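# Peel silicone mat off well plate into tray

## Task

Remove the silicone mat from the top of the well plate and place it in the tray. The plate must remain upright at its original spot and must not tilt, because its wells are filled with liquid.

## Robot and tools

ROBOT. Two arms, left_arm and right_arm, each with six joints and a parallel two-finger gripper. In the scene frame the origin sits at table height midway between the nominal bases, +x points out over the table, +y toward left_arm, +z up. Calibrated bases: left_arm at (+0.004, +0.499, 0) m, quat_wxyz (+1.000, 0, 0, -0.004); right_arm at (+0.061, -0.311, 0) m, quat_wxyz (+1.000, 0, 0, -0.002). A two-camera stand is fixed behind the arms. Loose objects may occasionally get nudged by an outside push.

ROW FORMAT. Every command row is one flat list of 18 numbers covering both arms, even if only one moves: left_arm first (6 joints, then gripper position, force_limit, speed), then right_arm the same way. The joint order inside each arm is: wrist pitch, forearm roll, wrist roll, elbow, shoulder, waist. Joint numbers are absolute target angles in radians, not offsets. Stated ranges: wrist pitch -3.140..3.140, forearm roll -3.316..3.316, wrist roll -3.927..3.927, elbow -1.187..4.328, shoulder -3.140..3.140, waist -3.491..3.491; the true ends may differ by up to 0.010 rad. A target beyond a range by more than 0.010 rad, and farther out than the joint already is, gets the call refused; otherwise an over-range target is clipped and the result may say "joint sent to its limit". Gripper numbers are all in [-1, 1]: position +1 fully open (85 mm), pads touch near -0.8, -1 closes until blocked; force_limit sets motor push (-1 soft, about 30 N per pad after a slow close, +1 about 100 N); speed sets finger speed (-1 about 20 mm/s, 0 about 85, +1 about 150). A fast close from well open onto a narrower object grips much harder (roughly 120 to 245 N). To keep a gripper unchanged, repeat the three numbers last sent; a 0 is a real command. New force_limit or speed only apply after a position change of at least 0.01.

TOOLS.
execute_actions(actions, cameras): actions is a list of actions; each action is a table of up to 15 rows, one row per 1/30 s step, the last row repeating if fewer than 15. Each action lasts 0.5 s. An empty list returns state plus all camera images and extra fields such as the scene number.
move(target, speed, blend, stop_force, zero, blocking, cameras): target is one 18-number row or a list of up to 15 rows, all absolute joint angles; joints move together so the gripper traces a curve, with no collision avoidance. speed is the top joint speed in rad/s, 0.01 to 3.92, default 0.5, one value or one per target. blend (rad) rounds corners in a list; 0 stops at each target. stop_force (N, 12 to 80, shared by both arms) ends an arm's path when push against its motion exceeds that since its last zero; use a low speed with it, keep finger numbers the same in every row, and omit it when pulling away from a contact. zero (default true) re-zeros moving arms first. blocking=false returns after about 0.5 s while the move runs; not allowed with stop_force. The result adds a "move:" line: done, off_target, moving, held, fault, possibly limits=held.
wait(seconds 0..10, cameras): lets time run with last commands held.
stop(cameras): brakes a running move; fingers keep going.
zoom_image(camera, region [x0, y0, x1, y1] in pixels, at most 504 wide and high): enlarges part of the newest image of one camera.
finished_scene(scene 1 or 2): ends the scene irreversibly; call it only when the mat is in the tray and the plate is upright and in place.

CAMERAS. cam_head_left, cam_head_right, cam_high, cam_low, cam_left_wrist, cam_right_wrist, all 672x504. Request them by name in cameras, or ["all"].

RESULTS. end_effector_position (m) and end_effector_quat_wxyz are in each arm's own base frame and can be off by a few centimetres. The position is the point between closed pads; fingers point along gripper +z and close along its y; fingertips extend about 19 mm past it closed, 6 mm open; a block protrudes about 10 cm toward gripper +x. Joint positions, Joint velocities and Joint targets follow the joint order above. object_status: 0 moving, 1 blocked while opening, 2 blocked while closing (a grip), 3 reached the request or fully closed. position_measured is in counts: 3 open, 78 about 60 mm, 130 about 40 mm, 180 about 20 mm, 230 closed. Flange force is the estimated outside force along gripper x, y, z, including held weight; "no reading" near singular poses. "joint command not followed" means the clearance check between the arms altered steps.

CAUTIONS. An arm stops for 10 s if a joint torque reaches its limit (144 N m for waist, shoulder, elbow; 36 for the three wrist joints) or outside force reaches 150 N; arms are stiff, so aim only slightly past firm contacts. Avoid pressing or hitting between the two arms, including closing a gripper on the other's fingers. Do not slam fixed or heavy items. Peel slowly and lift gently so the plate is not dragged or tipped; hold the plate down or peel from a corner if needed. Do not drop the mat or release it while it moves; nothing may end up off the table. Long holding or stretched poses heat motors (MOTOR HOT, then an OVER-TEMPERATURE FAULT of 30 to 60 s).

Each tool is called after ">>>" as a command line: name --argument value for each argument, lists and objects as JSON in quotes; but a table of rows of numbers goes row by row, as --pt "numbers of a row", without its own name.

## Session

>>> execute_actions --actions '[]'

>>> zoom_image --camera "cam_high" --region '[300, 140, 550, 400]'

Scene clock: 0.00 s.
left_arm: end_effector_position=(+0.6318, -0.2383, +0.3003) position_measured=3 object_status=3 end_effector_quat_wxyz=(-0.093, -0.543, +0.821, -0.148) | right_arm: end_effector_position=(+0.3431, +0.3387, +0.3078) position_measured=3 object_status=3 end_effector_quat_wxyz=(-0.158, -0.467, +0.861, -0.125)
Joint names: [wrist pitch, forearm roll, wrist roll, elbow, shoulder, waist]
Joint positions: left_arm=[-1.572 0.351 1.186 0.53 0.514 -0.014] | right_arm=[-2.034 0.039 -0.071 0.446 0.388 1.075]
Joint velocities: within noise
Flange force (N): no reading
Joint targets: left_arm=[-1.572 0.351 1.186 0.530 0.514 -0.014] | right_arm=[-2.034 0.039 -0.071 0.446 0.388 1.075]
Tool commands: left_gripper/position=+1.0 left_gripper/force_limit=+1.0 left_gripper/speed=+1.0 right_gripper/position=+1.0 right_gripper/force_limit=+1.0 right_gripper/speed=+1.0

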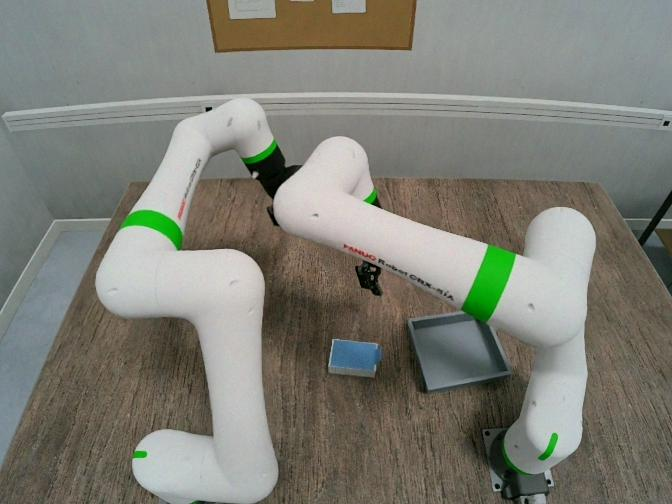

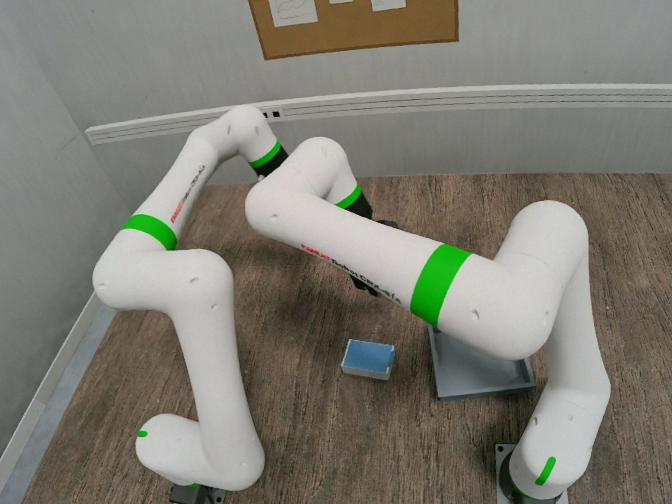

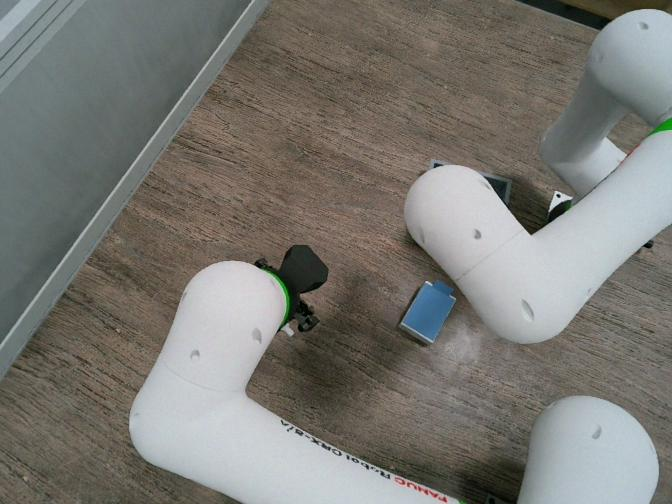

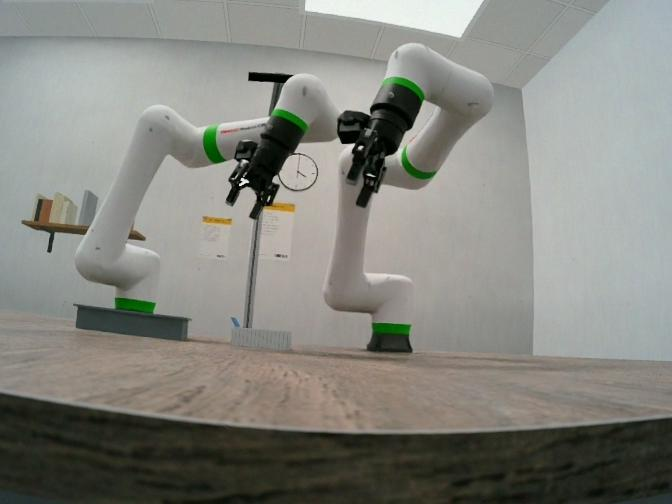

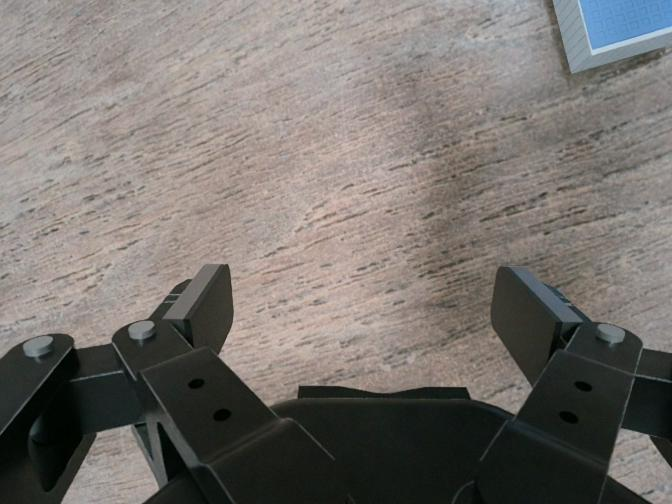

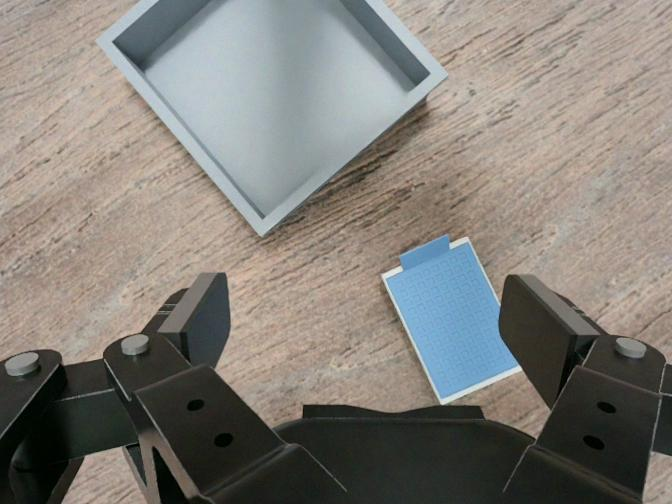

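Scaled by 1.938 from the camera's 672x504 image, which has a finer 960x720 frame.

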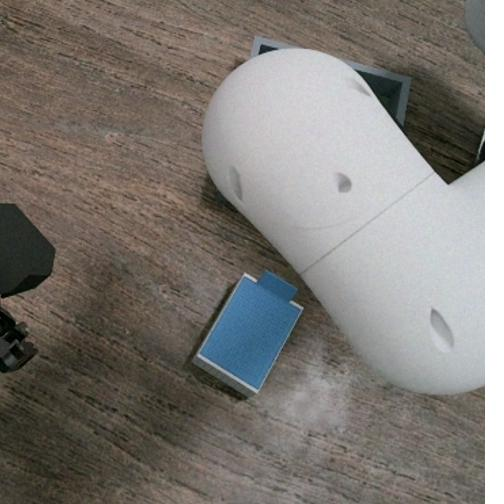

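>>> move --pt "-0.5245 0 0 -0.8 -0.3 0.2 -1 -1 0 -2.034 0.039 -0.071 0.446 0.388 1.075 1 1 1" --pt "-0.5245 0 0 -0.8 -0.3 0.2 -1 -1 0 -1.258 0 -1.2957 -0.2755 0.0373 1.1757 1 1 1" --speed 1.0 --blend 0.3 --cameras '["cam_right_wrist","cam_high","cam_low"]'

>>> zoom_image --camera "cam_low" --region '[200, 270, 320, 360]'

>>> zoom_image --camera "cam_high" --region '[370, 250, 490, 370]'

Scene clock: 3.83 s.
left_arm: end_effector_position=(+0.4360, -0.0443, +0.1036) position_measured=232 object_status=3 end_effector_quat_wxyz=(+0.268, -0.096, +0.958, +0.027) | right_arm: end_effector_position=(+0.2834, +0.3417, +0.1500) position_measured=3 object_status=3 end_effector_quat_wxyz=(+0.000, +0.060, +0.998, +0.000)
Joint names: [wrist pitch, forearm roll, wrist roll, elbow, shoulder, waist]
Joint positions: left_arm=[-0.524 0 0 -0.8 -0.3 0.2] | right_arm=[-1.258 0 -1.296 -0.275 0.037 1.176]
Flange force (N): left_arm=no reading | right_arm=[2.0 -2.1 1.8]
Joint targets: left_arm=[-0.524 0.000 0.000 -0.800 -0.300 0.200] | right_arm=[-1.258 0.000 -1.296 -0.276 0.037 1.176]
move: done
Images, in order (width x height): cam_high 672x504, cam_low 672x504, cam_right_wrist 672x504.

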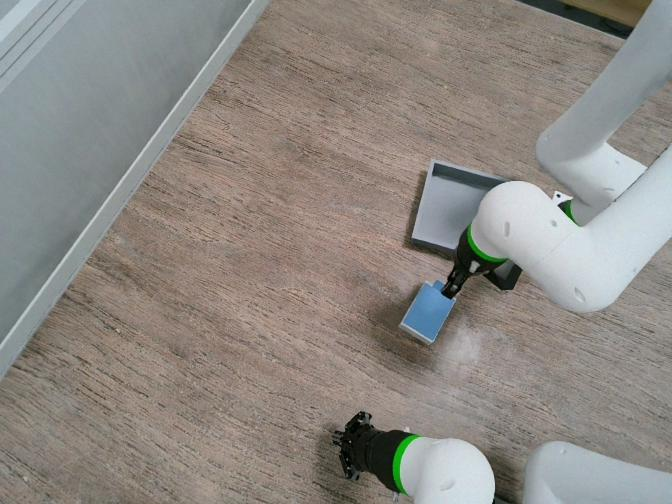

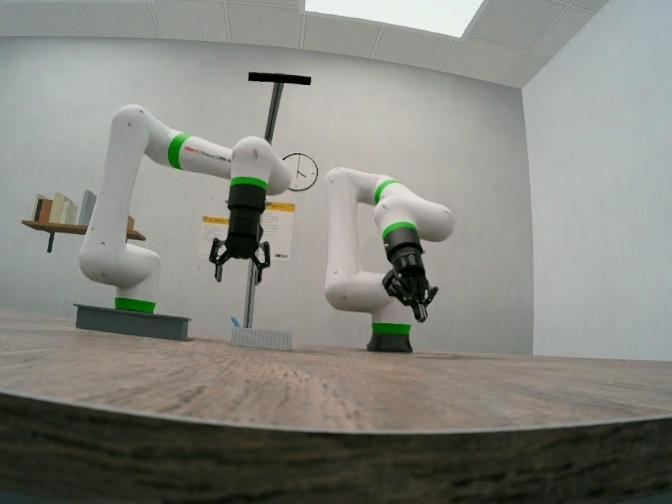

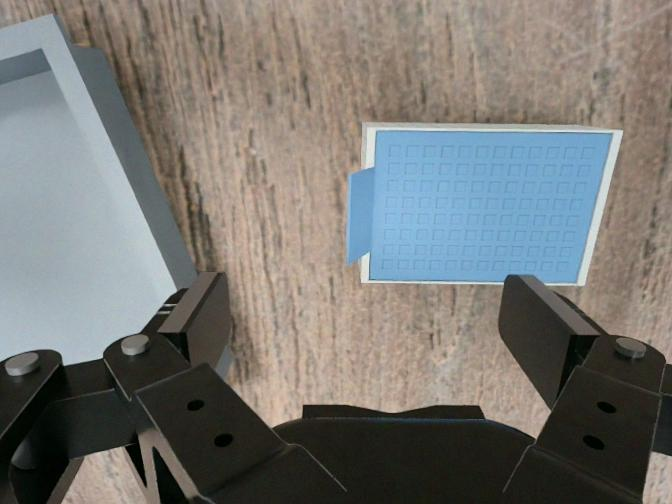

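Scaled by 4.200 from the camera's 672x504 image, which has a finer 960x720 frame.

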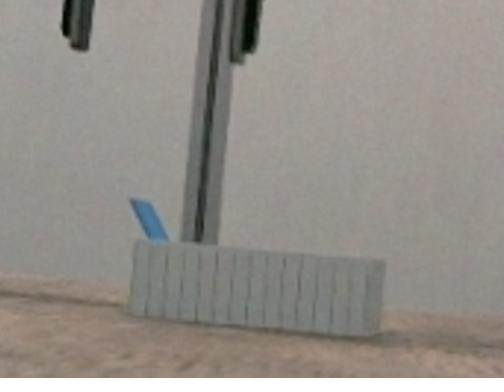

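Scaled by 4.200 from the camera's 672x504 image, which has a finer 960x720 frame.

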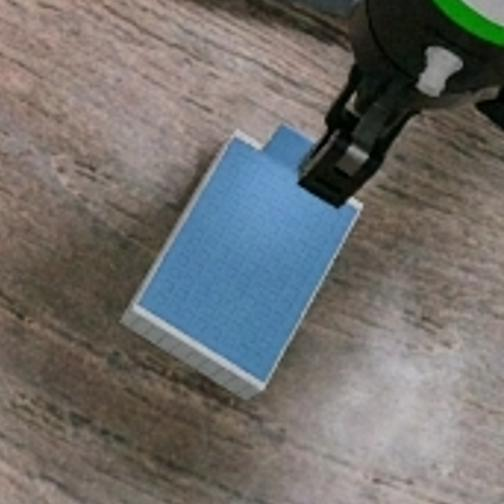

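>>> move --pt "-0.5245 0 0 -0.8 -0.3 0.2 -1 -1 0 -1.1355 0 -1.333 -0.3553 0.08 1.193 -0.05 -1 0" --pt "-0.5245 0 0 -0.8 -0.3 0.2 -1 -1 0 -1.0583 0 -1.333 -0.3951 0.1174 1.193 -0.05 -1 0" --speed 0.3 --cameras '["cam_right_wrist","cam_low"]'

>>> zoom_image --camera "cam_low" --region '[200, 270, 320, 360]'

Scene clock: 5.67 s.
left_arm: end_effector_position=(+0.4360, -0.0443, +0.1036) position_measured=232 object_status=3 end_effector_quat_wxyz=(+0.268, -0.096, +0.958, +0.027) | right_arm: end_effector_position=(+0.2768, +0.3450, +0.0690) position_measured=135 object_status=3 end_effector_quat_wxyz=(+0.000, +0.070, +0.998, +0.000)
Joint names: [wrist pitch, forearm roll, wrist roll, elbow, shoulder, waist]
Joint positions: left_arm=[-0.524 0 0 -0.8 -0.3 0.2] | right_arm=[-1.058 0 -1.333 -0.395 0.117 1.193]
Flange force (N): left_arm=no reading | right_arm=[2.3 -2.5 1.3]
Joint targets: left_arm=[-0.524 0.000 0.000 -0.800 -0.300 0.200] | right_arm=[-1.058 0.000 -1.333 -0.395 0.117 1.193]
move: done
Images, in order (width x height): cam_low 672x504, cam_right_wrist 672x504.

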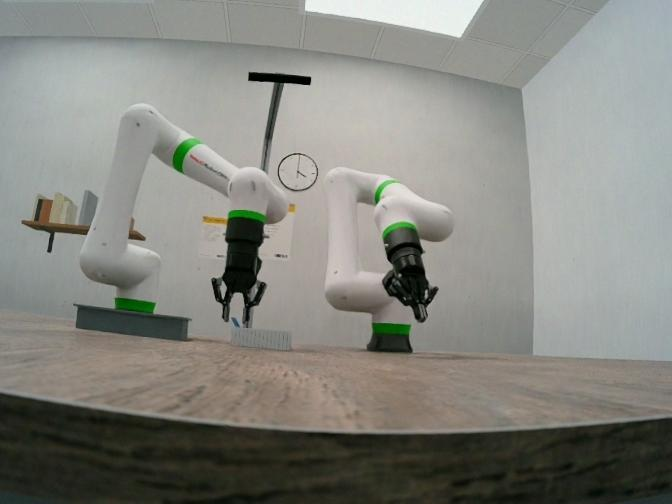

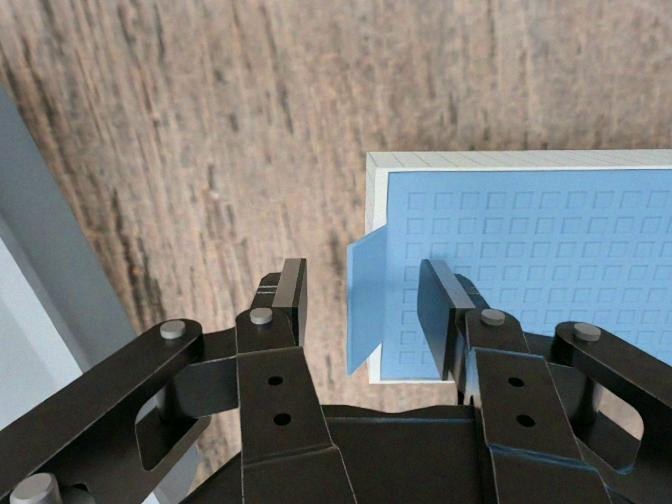

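Scaled by 4.200 from the camera's 672x504 image, which has a finer 960x720 frame.

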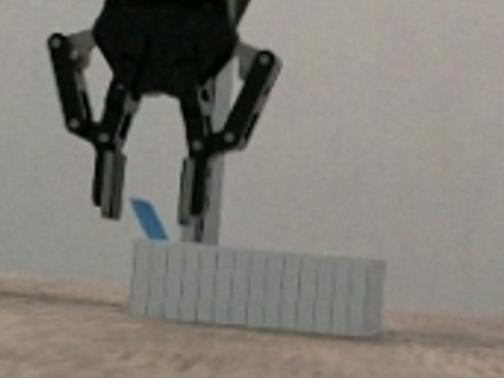

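>>> move --pt "-0.4691 0 0 -0.7175 -0.1394 -0.5832 -1 -1 0 -1.0583 0 -1.333 -0.3951 0.1174 1.193 -0.05 -1 0" --pt "-0.4691 0 0 -0.7175 -0.1394 -0.5832 -1 -1 0 -1.0583 0 -1.333 -0.3951 0.1174 1.193 -1 -0.6 -1" --speed 0.7 --cameras '["cam_right_wrist","cam_low","cam_high"]'

>>> zoom_image --camera "cam_low" --region '[200, 270, 320, 360]'

>>> zoom_image --camera "cam_high" --region '[370, 250, 490, 370]'

Scene clock: 9.87 s.
left_arm: end_effector_position=(+0.3118, -0.3615, +0.0855) position_measured=232 object_status=3 end_effector_quat_wxyz=(+0.248, +0.278, +0.925, -0.074) | right_arm: end_effector_position=(+0.2768, +0.3450, +0.0689) position_measured=226 object_status=0 end_effector_quat_wxyz=(+0.000, +0.070, +0.998, +0.000)
Joint names: [wrist pitch, forearm roll, wrist roll, elbow, shoulder, waist]
Joint positions: left_arm=[-0.469 0 0 -0.717 -0.139 -0.583] | right_arm=[-1.058 0 -1.333 -0.395 0.117 1.193]
Flange force (N): left_arm=[-4.5 -10.4 6.5] | right_arm=[2.4 -2.6 0.1]
Joint targets: left_arm=[-0.469 0.000 0.000 -0.718 -0.139 -0.583] | right_arm=[-1.058 0.000 -1.333 -0.395 0.117 1.193]
move: done
Images, in order (width x height): cam_high 672x504, cam_low 672x504, cam_right_wrist 672x504.

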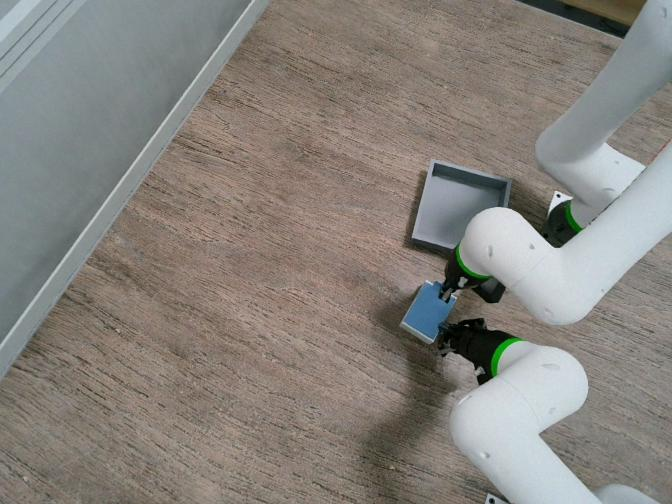

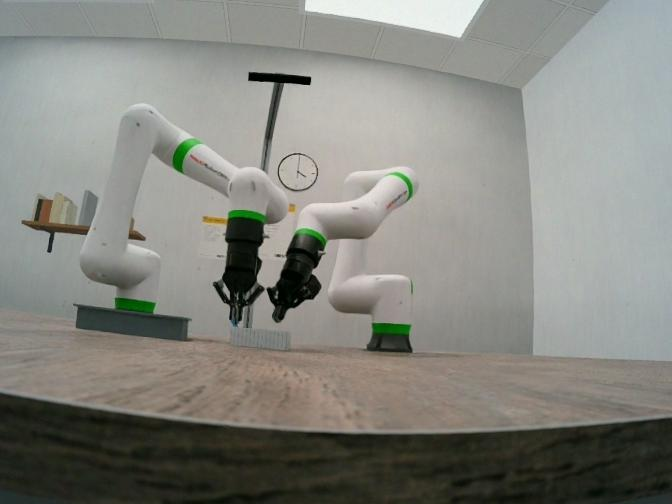

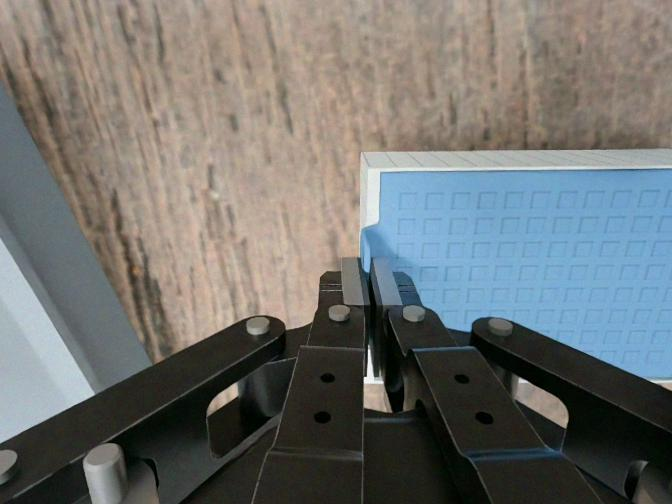

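Scaled by 4.200 from the camera's 672x504 image, which has a finer 960x720 frame.

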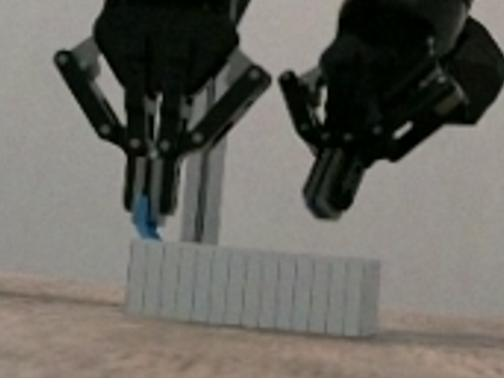

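Scaled by 4.200 from the camera's 672x504 image, which has a finer 960x720 frame.

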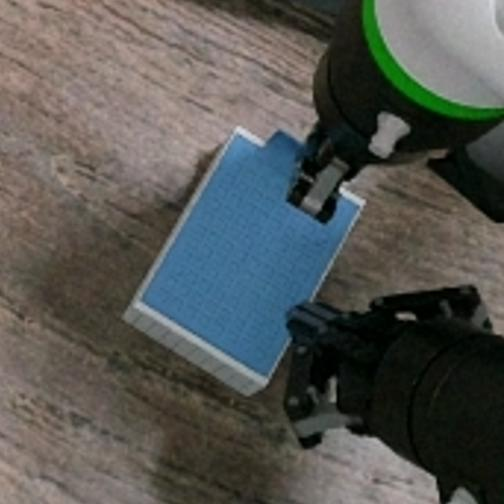

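>>> move --target '[-0.3985,0,0,-0.7453,-0.0966,-0.5832,-1,-1,0,-1.0583,0,-1.333,-0.3951,0.1174,1.193,-1,-0.6,-1]' --speed 0.03 --stop_force 16 --cameras '["cam_right_wrist","cam_high","cam_left_wrist","cam_low"]'

>>> zoom_image --camera "cam_high" --region '[370, 250, 490, 370]'

>>> zoom_image --camera "cam_low" --region '[200, 270, 320, 360]'

Scene clock: 12.37 s.
left_arm: end_effector_position=(+0.3119, -0.3615, +0.0656) position_measured=232 object_status=3 end_effector_quat_wxyz=(+0.248, +0.278, +0.925, -0.074) | right_arm: end_effector_position=(+0.2768, +0.3450, +0.0689) position_measured=226 object_status=2 end_effector_quat_wxyz=(+0.000, +0.070, +0.998, +0.000)
Joint names: [wrist pitch, forearm roll, wrist roll, elbow, shoulder, waist]
Joint positions: left_arm=[-0.407 0 0 -0.742 -0.102 -0.583] | right_arm=[-1.058 0 -1.333 -0.395 0.117 1.193]
Flange force (N): left_arm=no reading | right_arm=[2.2 -2.0 0.1]
Joint targets: left_arm=[-0.407 0.000 0.000 -0.742 -0.102 -0.583] | right_arm=[-1.058 0.000 -1.333 -0.395 0.117 1.193]
move: given up (left_arm; no force reading, so stop_force could not act: that arm's path ended)
Images, in order (width x height): cam_high 672x504, cam_low 672x504, cam_left_wrist 672x504, cam_right_wrist 672x504.

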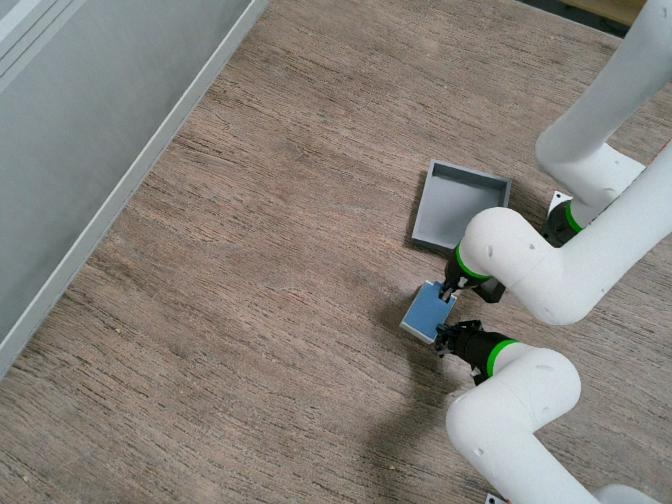

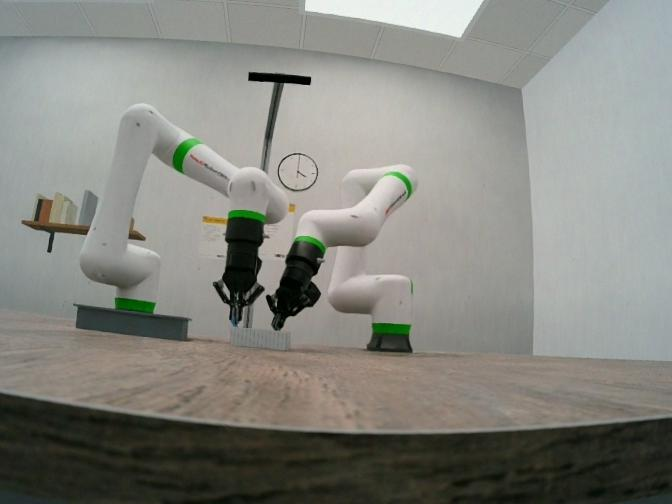

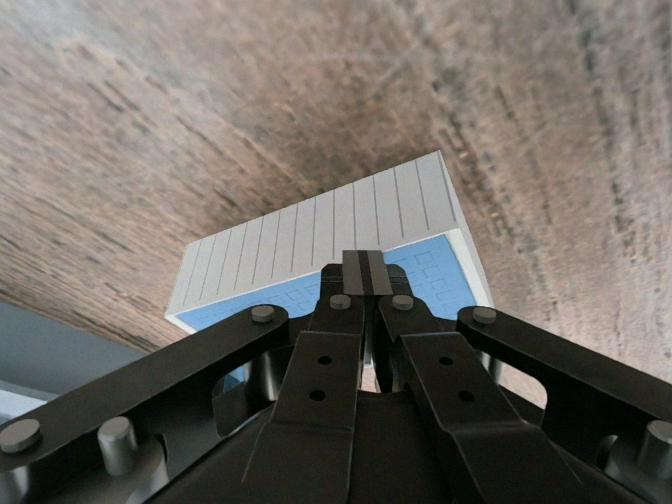

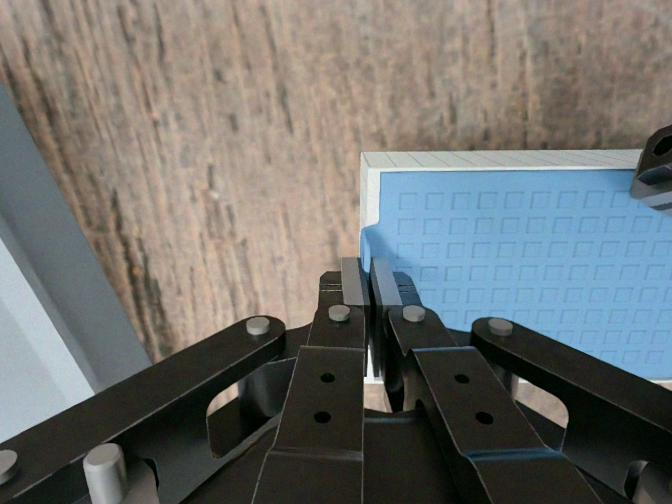

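Scaled by 4.200 from the camera's 672x504 image, which has a finer 960x720 frame.

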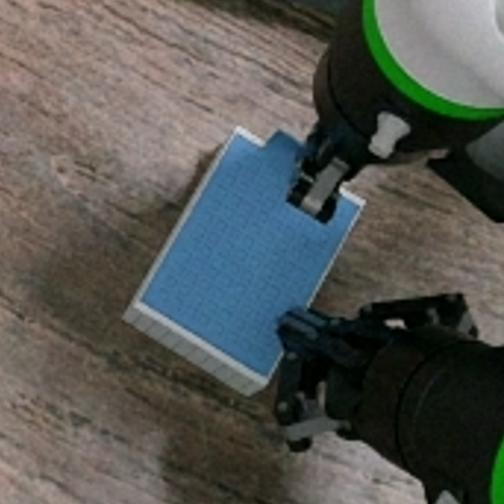

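Scaled by 4.200 from the camera's 672x504 image, which has a finer 960x720 frame.

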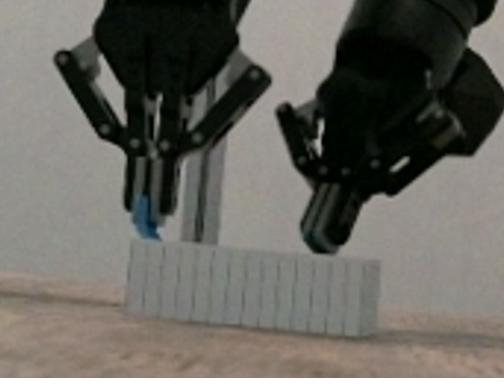

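>>> move --pt "-0.3977 0 0 -0.7456 -0.0961 -0.5832 -1 -1 0 -1.0583 0 -1.333 -0.3951 0.1174 1.193 -1 -0.6 -1" --pt "-0.3977 0 0 -0.7456 -0.0961 -0.5832 -1 -1 0 -1.1357 0 -1.3488 -0.2886 0.1465 1.2088 -1 -0.6 -1" --speed '[0.01, 0.03]' --cameras '["cam_right_wrist","cam_high","cam_low"]'

>>> zoom_image --camera "cam_low" --region '[200, 270, 320, 360]'

Scene clock: 17.50 s.
left_arm: end_effector_position=(+0.3118, -0.3614, +0.0625) position_measured=232 object_status=3 end_effector_quat_wxyz=(+0.248, +0.278, +0.925, -0.074) | right_arm: end_effector_position=(+0.2809, +0.3746, +0.0970) position_measured=226 object_status=2 end_effector_quat_wxyz=(+0.000, +0.070, +0.998, +0.000)
Joint names: [wrist pitch, forearm roll, wrist roll, elbow, shoulder, waist]
Joint positions: left_arm=[-0.398 0 0 -0.746 -0.096 -0.583] | right_arm=[-1.136 0 -1.349 -0.289 0.147 1.209]
Flange force (N): left_arm=no reading | right_arm=[2.1 -3.1 2.1]
Joint targets: left_arm=[-0.398 0.000 0.000 -0.746 -0.096 -0.583] | right_arm=[-1.136 0.000 -1.349 -0.289 0.146 1.209]
move: done
Images, in order (width x height): cam_high 672x504, cam_low 672x504, cam_right_wrist 672x504.

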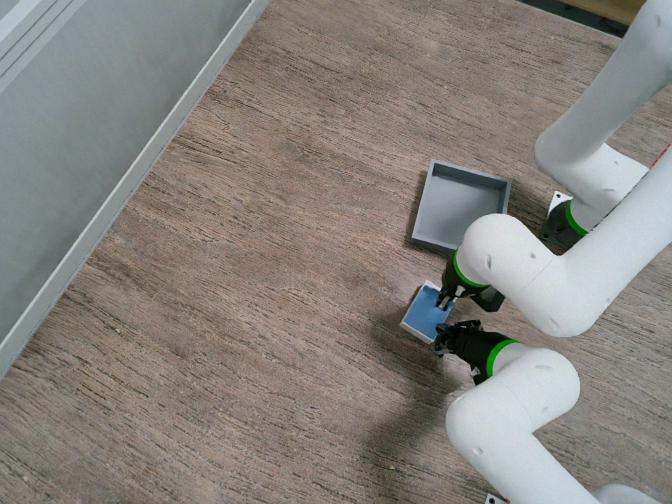

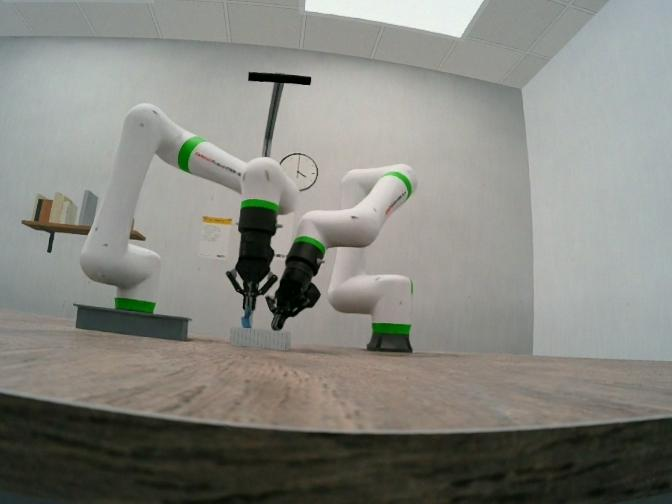

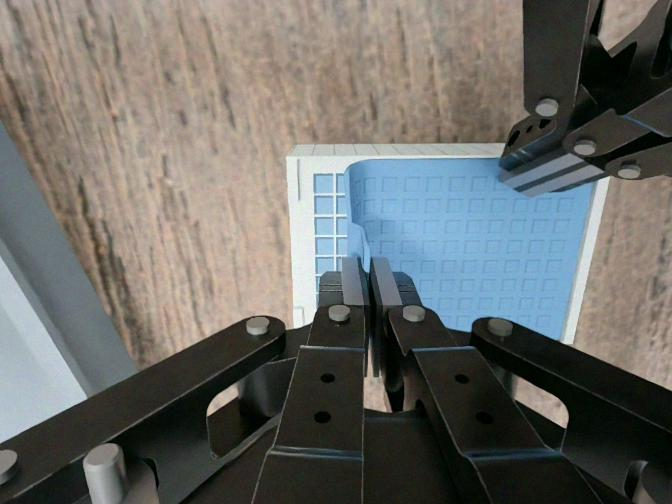

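Scaled by 4.200 from the camera's 672x504 image, which has a finer 960x720 frame.

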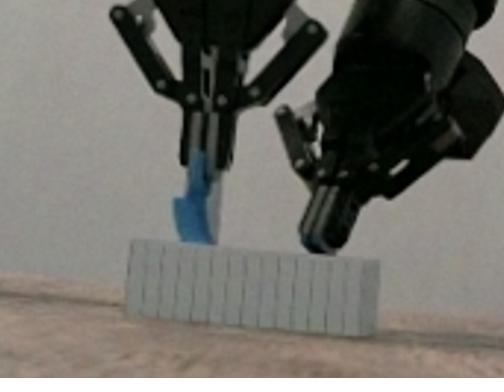

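>>> move --pt "-0.3977 0 0 -0.7456 -0.0961 -0.5832 -1 -1 0 -1.2453 0 -1.3426 -0.1673 0.1582 1.2026 -1 -0.6 -1" --pt "-0.3977 0 0 -0.7456 -0.0961 -0.5832 -1 -1 0 -1.3613 0 -1.3426 -0.0838 0.1257 1.2026 -1 -0.6 -1" --speed 0.035 --cameras '["cam_right_wrist","cam_high","cam_low"]'

>>> zoom_image --camera "cam_low" --region '[200, 250, 320, 360]'

Scene clock: 25.10 s.
left_arm: end_effector_position=(+0.3118, -0.3614, +0.0625) position_measured=232 object_status=3 end_effector_quat_wxyz=(+0.248, +0.278, +0.925, -0.074) | right_arm: end_effector_position=(+0.2912, +0.3936, +0.1900) position_measured=226 object_status=2 end_effector_quat_wxyz=(+0.000, +0.070, +0.998, +0.000)
Joint names: [wrist pitch, forearm roll, wrist roll, elbow, shoulder, waist]
Joint positions: left_arm=[-0.398 0 0 -0.746 -0.096 -0.583] | right_arm=[-1.361 0 -1.343 -0.084 0.126 1.203]
Flange force (N): left_arm=no reading | right_arm=[2.1 -2.9 2.5]
Joint targets: left_arm=[-0.398 0.000 0.000 -0.746 -0.096 -0.583] | right_arm=[-1.361 0.000 -1.343 -0.084 0.126 1.203]
move: done
Images, in order (width x height): cam_high 672x504, cam_low 672x504, cam_right_wrist 672x504.

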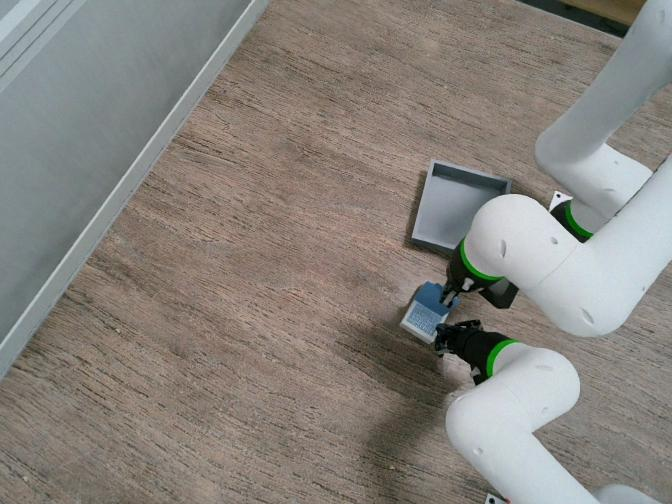

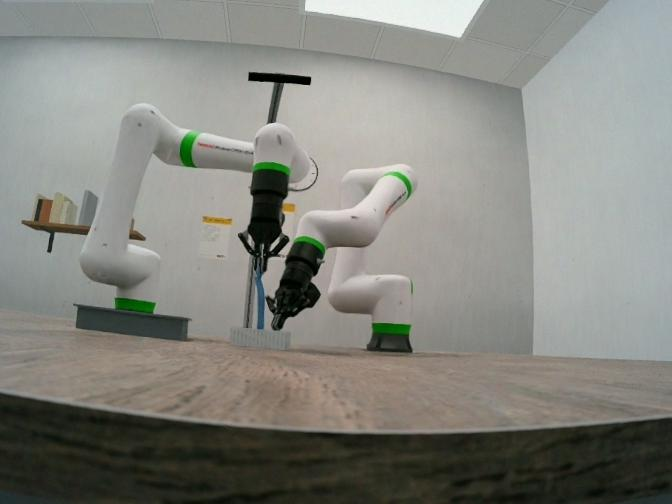

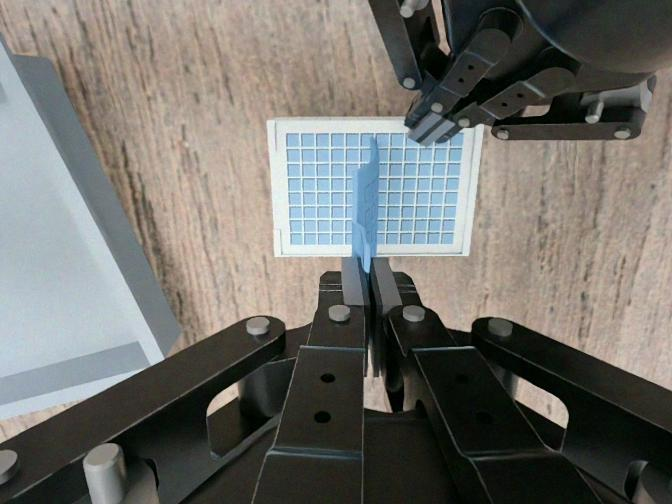

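Scaled by 4.200 from the camera's 672x504 image, which has a finer 960x720 frame.

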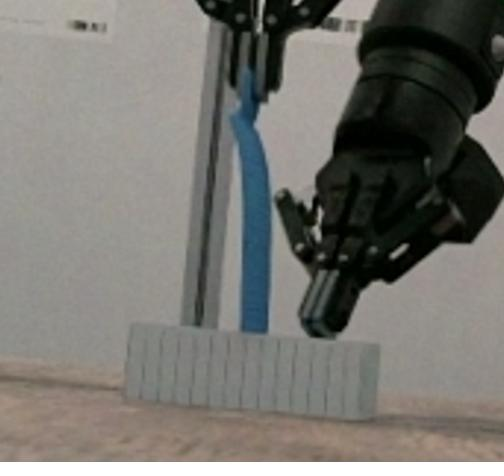

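>>> move --pt "-0.3977 0 0 -0.7456 -0.22 -0.5832 -1 -1 0 -1.4423 0 -1.3426 -0.0171 0.1114 1.2026 -1 -0.6 -1" --pt "-0.3977 0 0 -0.7456 -0.22 -0.5832 -1 -1 0 -1.5273 0 -0.9462 -0.3048 -0.2613 0.8962 -1 -0.6 -1" --speed 0.4 --blend 0.03 --cameras '["cam_right_wrist","cam_high"]'

Scene clock: 27.23 s.
left_arm: end_effector_position=(+0.3215, -0.3678, +0.1202) position_measured=232 object_status=3 end_effector_quat_wxyz=(+0.305, +0.273, +0.908, -0.091) | right_arm: end_effector_position=(+0.3037, +0.1716, +0.2500) position_measured=226 object_status=2 end_effector_quat_wxyz=(+0.000, +0.025, +1.000, +0.000)
Joint names: [wrist pitch, forearm roll, wrist roll, elbow, shoulder, waist]
Joint positions: left_arm=[-0.398 0 0 -0.746 -0.22 -0.583] | right_arm=[-1.527 0 -0.946 -0.305 -0.261 0.896]
Flange force (N): left_arm=no reading | right_arm=[3.8 -1.0 2.9]
Joint targets: left_arm=[-0.398 0.000 0.000 -0.746 -0.220 -0.583] | right_arm=[-1.527 0.000 -0.946 -0.305 -0.261 0.896]
move: done
Images, in order (width x height): cam_high 672x504, cam_right_wrist 672x504.

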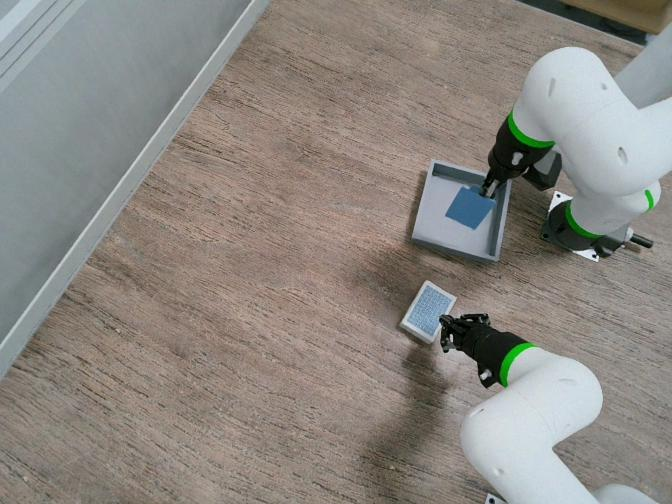

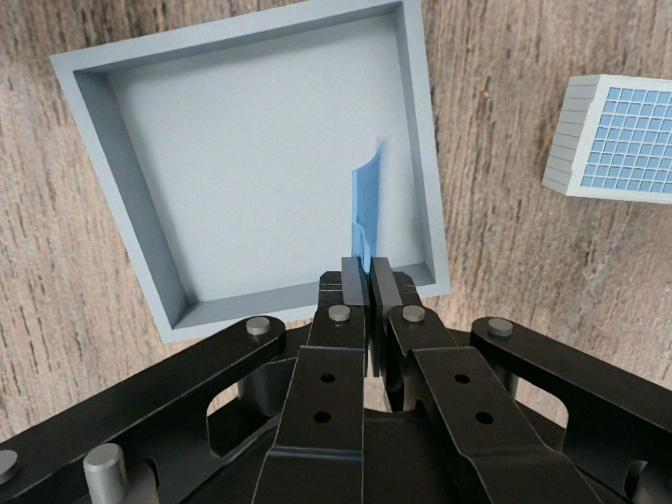

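>>> move --pt "-0.3977 0 0 -0.7456 -0.22 -0.5832 -1 -1 0 -0.9771 0 -0.8345 -0.7783 -0.1846 0.7845 -1 -0.6 -1" --pt "-0.3977 0 0 -0.7456 -0.22 -0.5832 -1 -1 0 -0.9771 0 -0.8345 -0.7783 -0.1846 0.7845 -0.3 -0.6 -1" --speed 0.2

>>> move --target '[-0.3977,0,0,-0.7456,-0.22,-0.5832,-1,-1,0,-1.5273,0,-0.9462,-0.3048,-0.2613,0.8962,-0.3,-0.6,-1]' --speed 0.3 --cameras '["cam_right_wrist","cam_high","cam_low"]'

Scene clock: 32.13 s.
left_arm: end_effector_position=(+0.3215, -0.3678, +0.1202) position_measured=232 object_status=3 end_effector_quat_wxyz=(+0.305, +0.273, +0.908, -0.091) | right_arm: end_effector_position=(+0.2908, +0.1066, +0.0351) position_measured=167 object_status=0 end_effector_quat_wxyz=(+0.000, +0.025, +1.000, +0.000)
Joint names: [wrist pitch, forearm roll, wrist roll, elbow, shoulder, waist]
Joint positions: left_arm=[-0.398 0 0 -0.746 -0.22 -0.583] | right_arm=[-0.977 0 -0.834 -0.778 -0.185 0.785]
Flange force (N): left_arm=no reading | right_arm=[4.4 -1.0 0.6]
Joint targets: left_arm=[-0.398 0.000 0.000 -0.746 -0.220 -0.583] | right_arm=[-0.977 0.000 -0.835 -0.778 -0.185 0.784]
move: done

Scene clock: 34.30 s.
left_arm: end_effector_position=(+0.3215, -0.3678, +0.1202) position_measured=232 object_status=3 end_effector_quat_wxyz=(+0.305, +0.273, +0.908, -0.091) | right_arm: end_effector_position=(+0.3037, +0.1716, +0.2500) position_measured=167 object_status=3 end_effector_quat_wxyz=(+0.000, +0.025, +1.000, +0.000)
Joint names: [wrist pitch, forearm roll, wrist roll, elbow, shoulder, waist]
Joint positions: left_arm=[-0.398 0 0 -0.746 -0.22 -0.583] | right_arm=[-1.527 0 -0.946 -0.305 -0.261 0.896]
Flange force (N): left_arm=no reading | right_arm=[4.2 -1.4 3.2]
Joint targets: left_arm=[-0.398 0.000 0.000 -0.746 -0.220 -0.583] | right_arm=[-1.527 0.000 -0.946 -0.305 -0.261 0.896]
move: done
Images, in order (width x height): cam_high 672x504, cam_low 672x504, cam_right_wrist 672x504.

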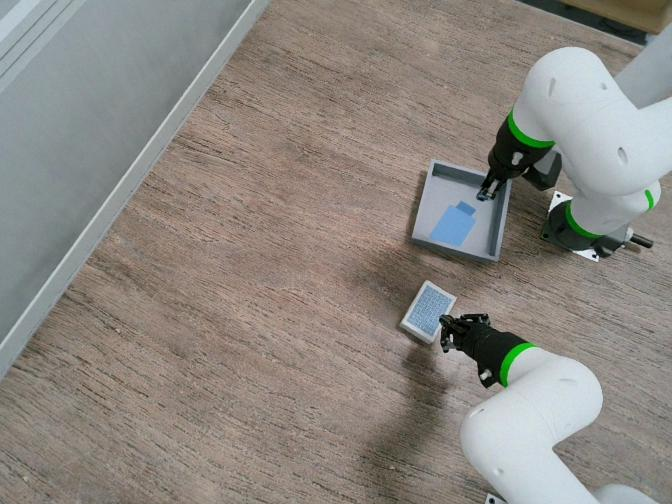

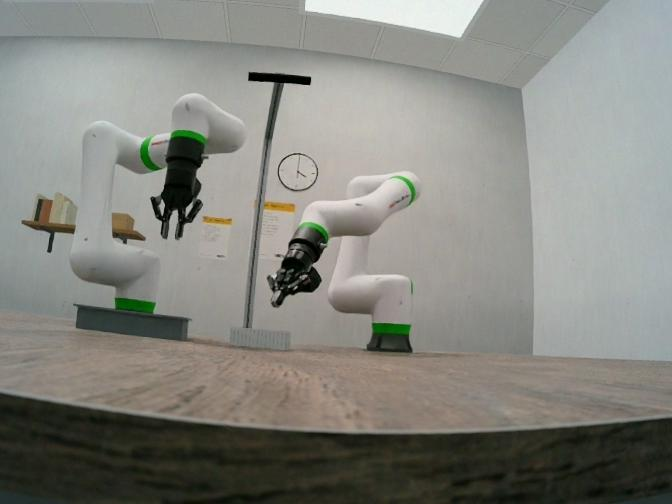

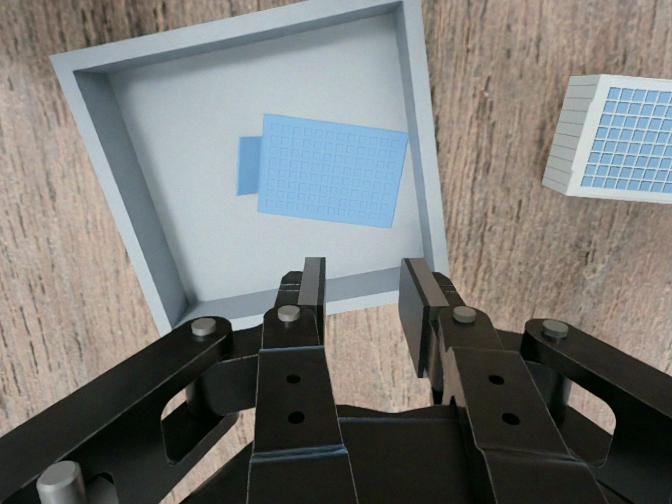

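>>> finished_scene --scene 2

The scene is finished: the task was done.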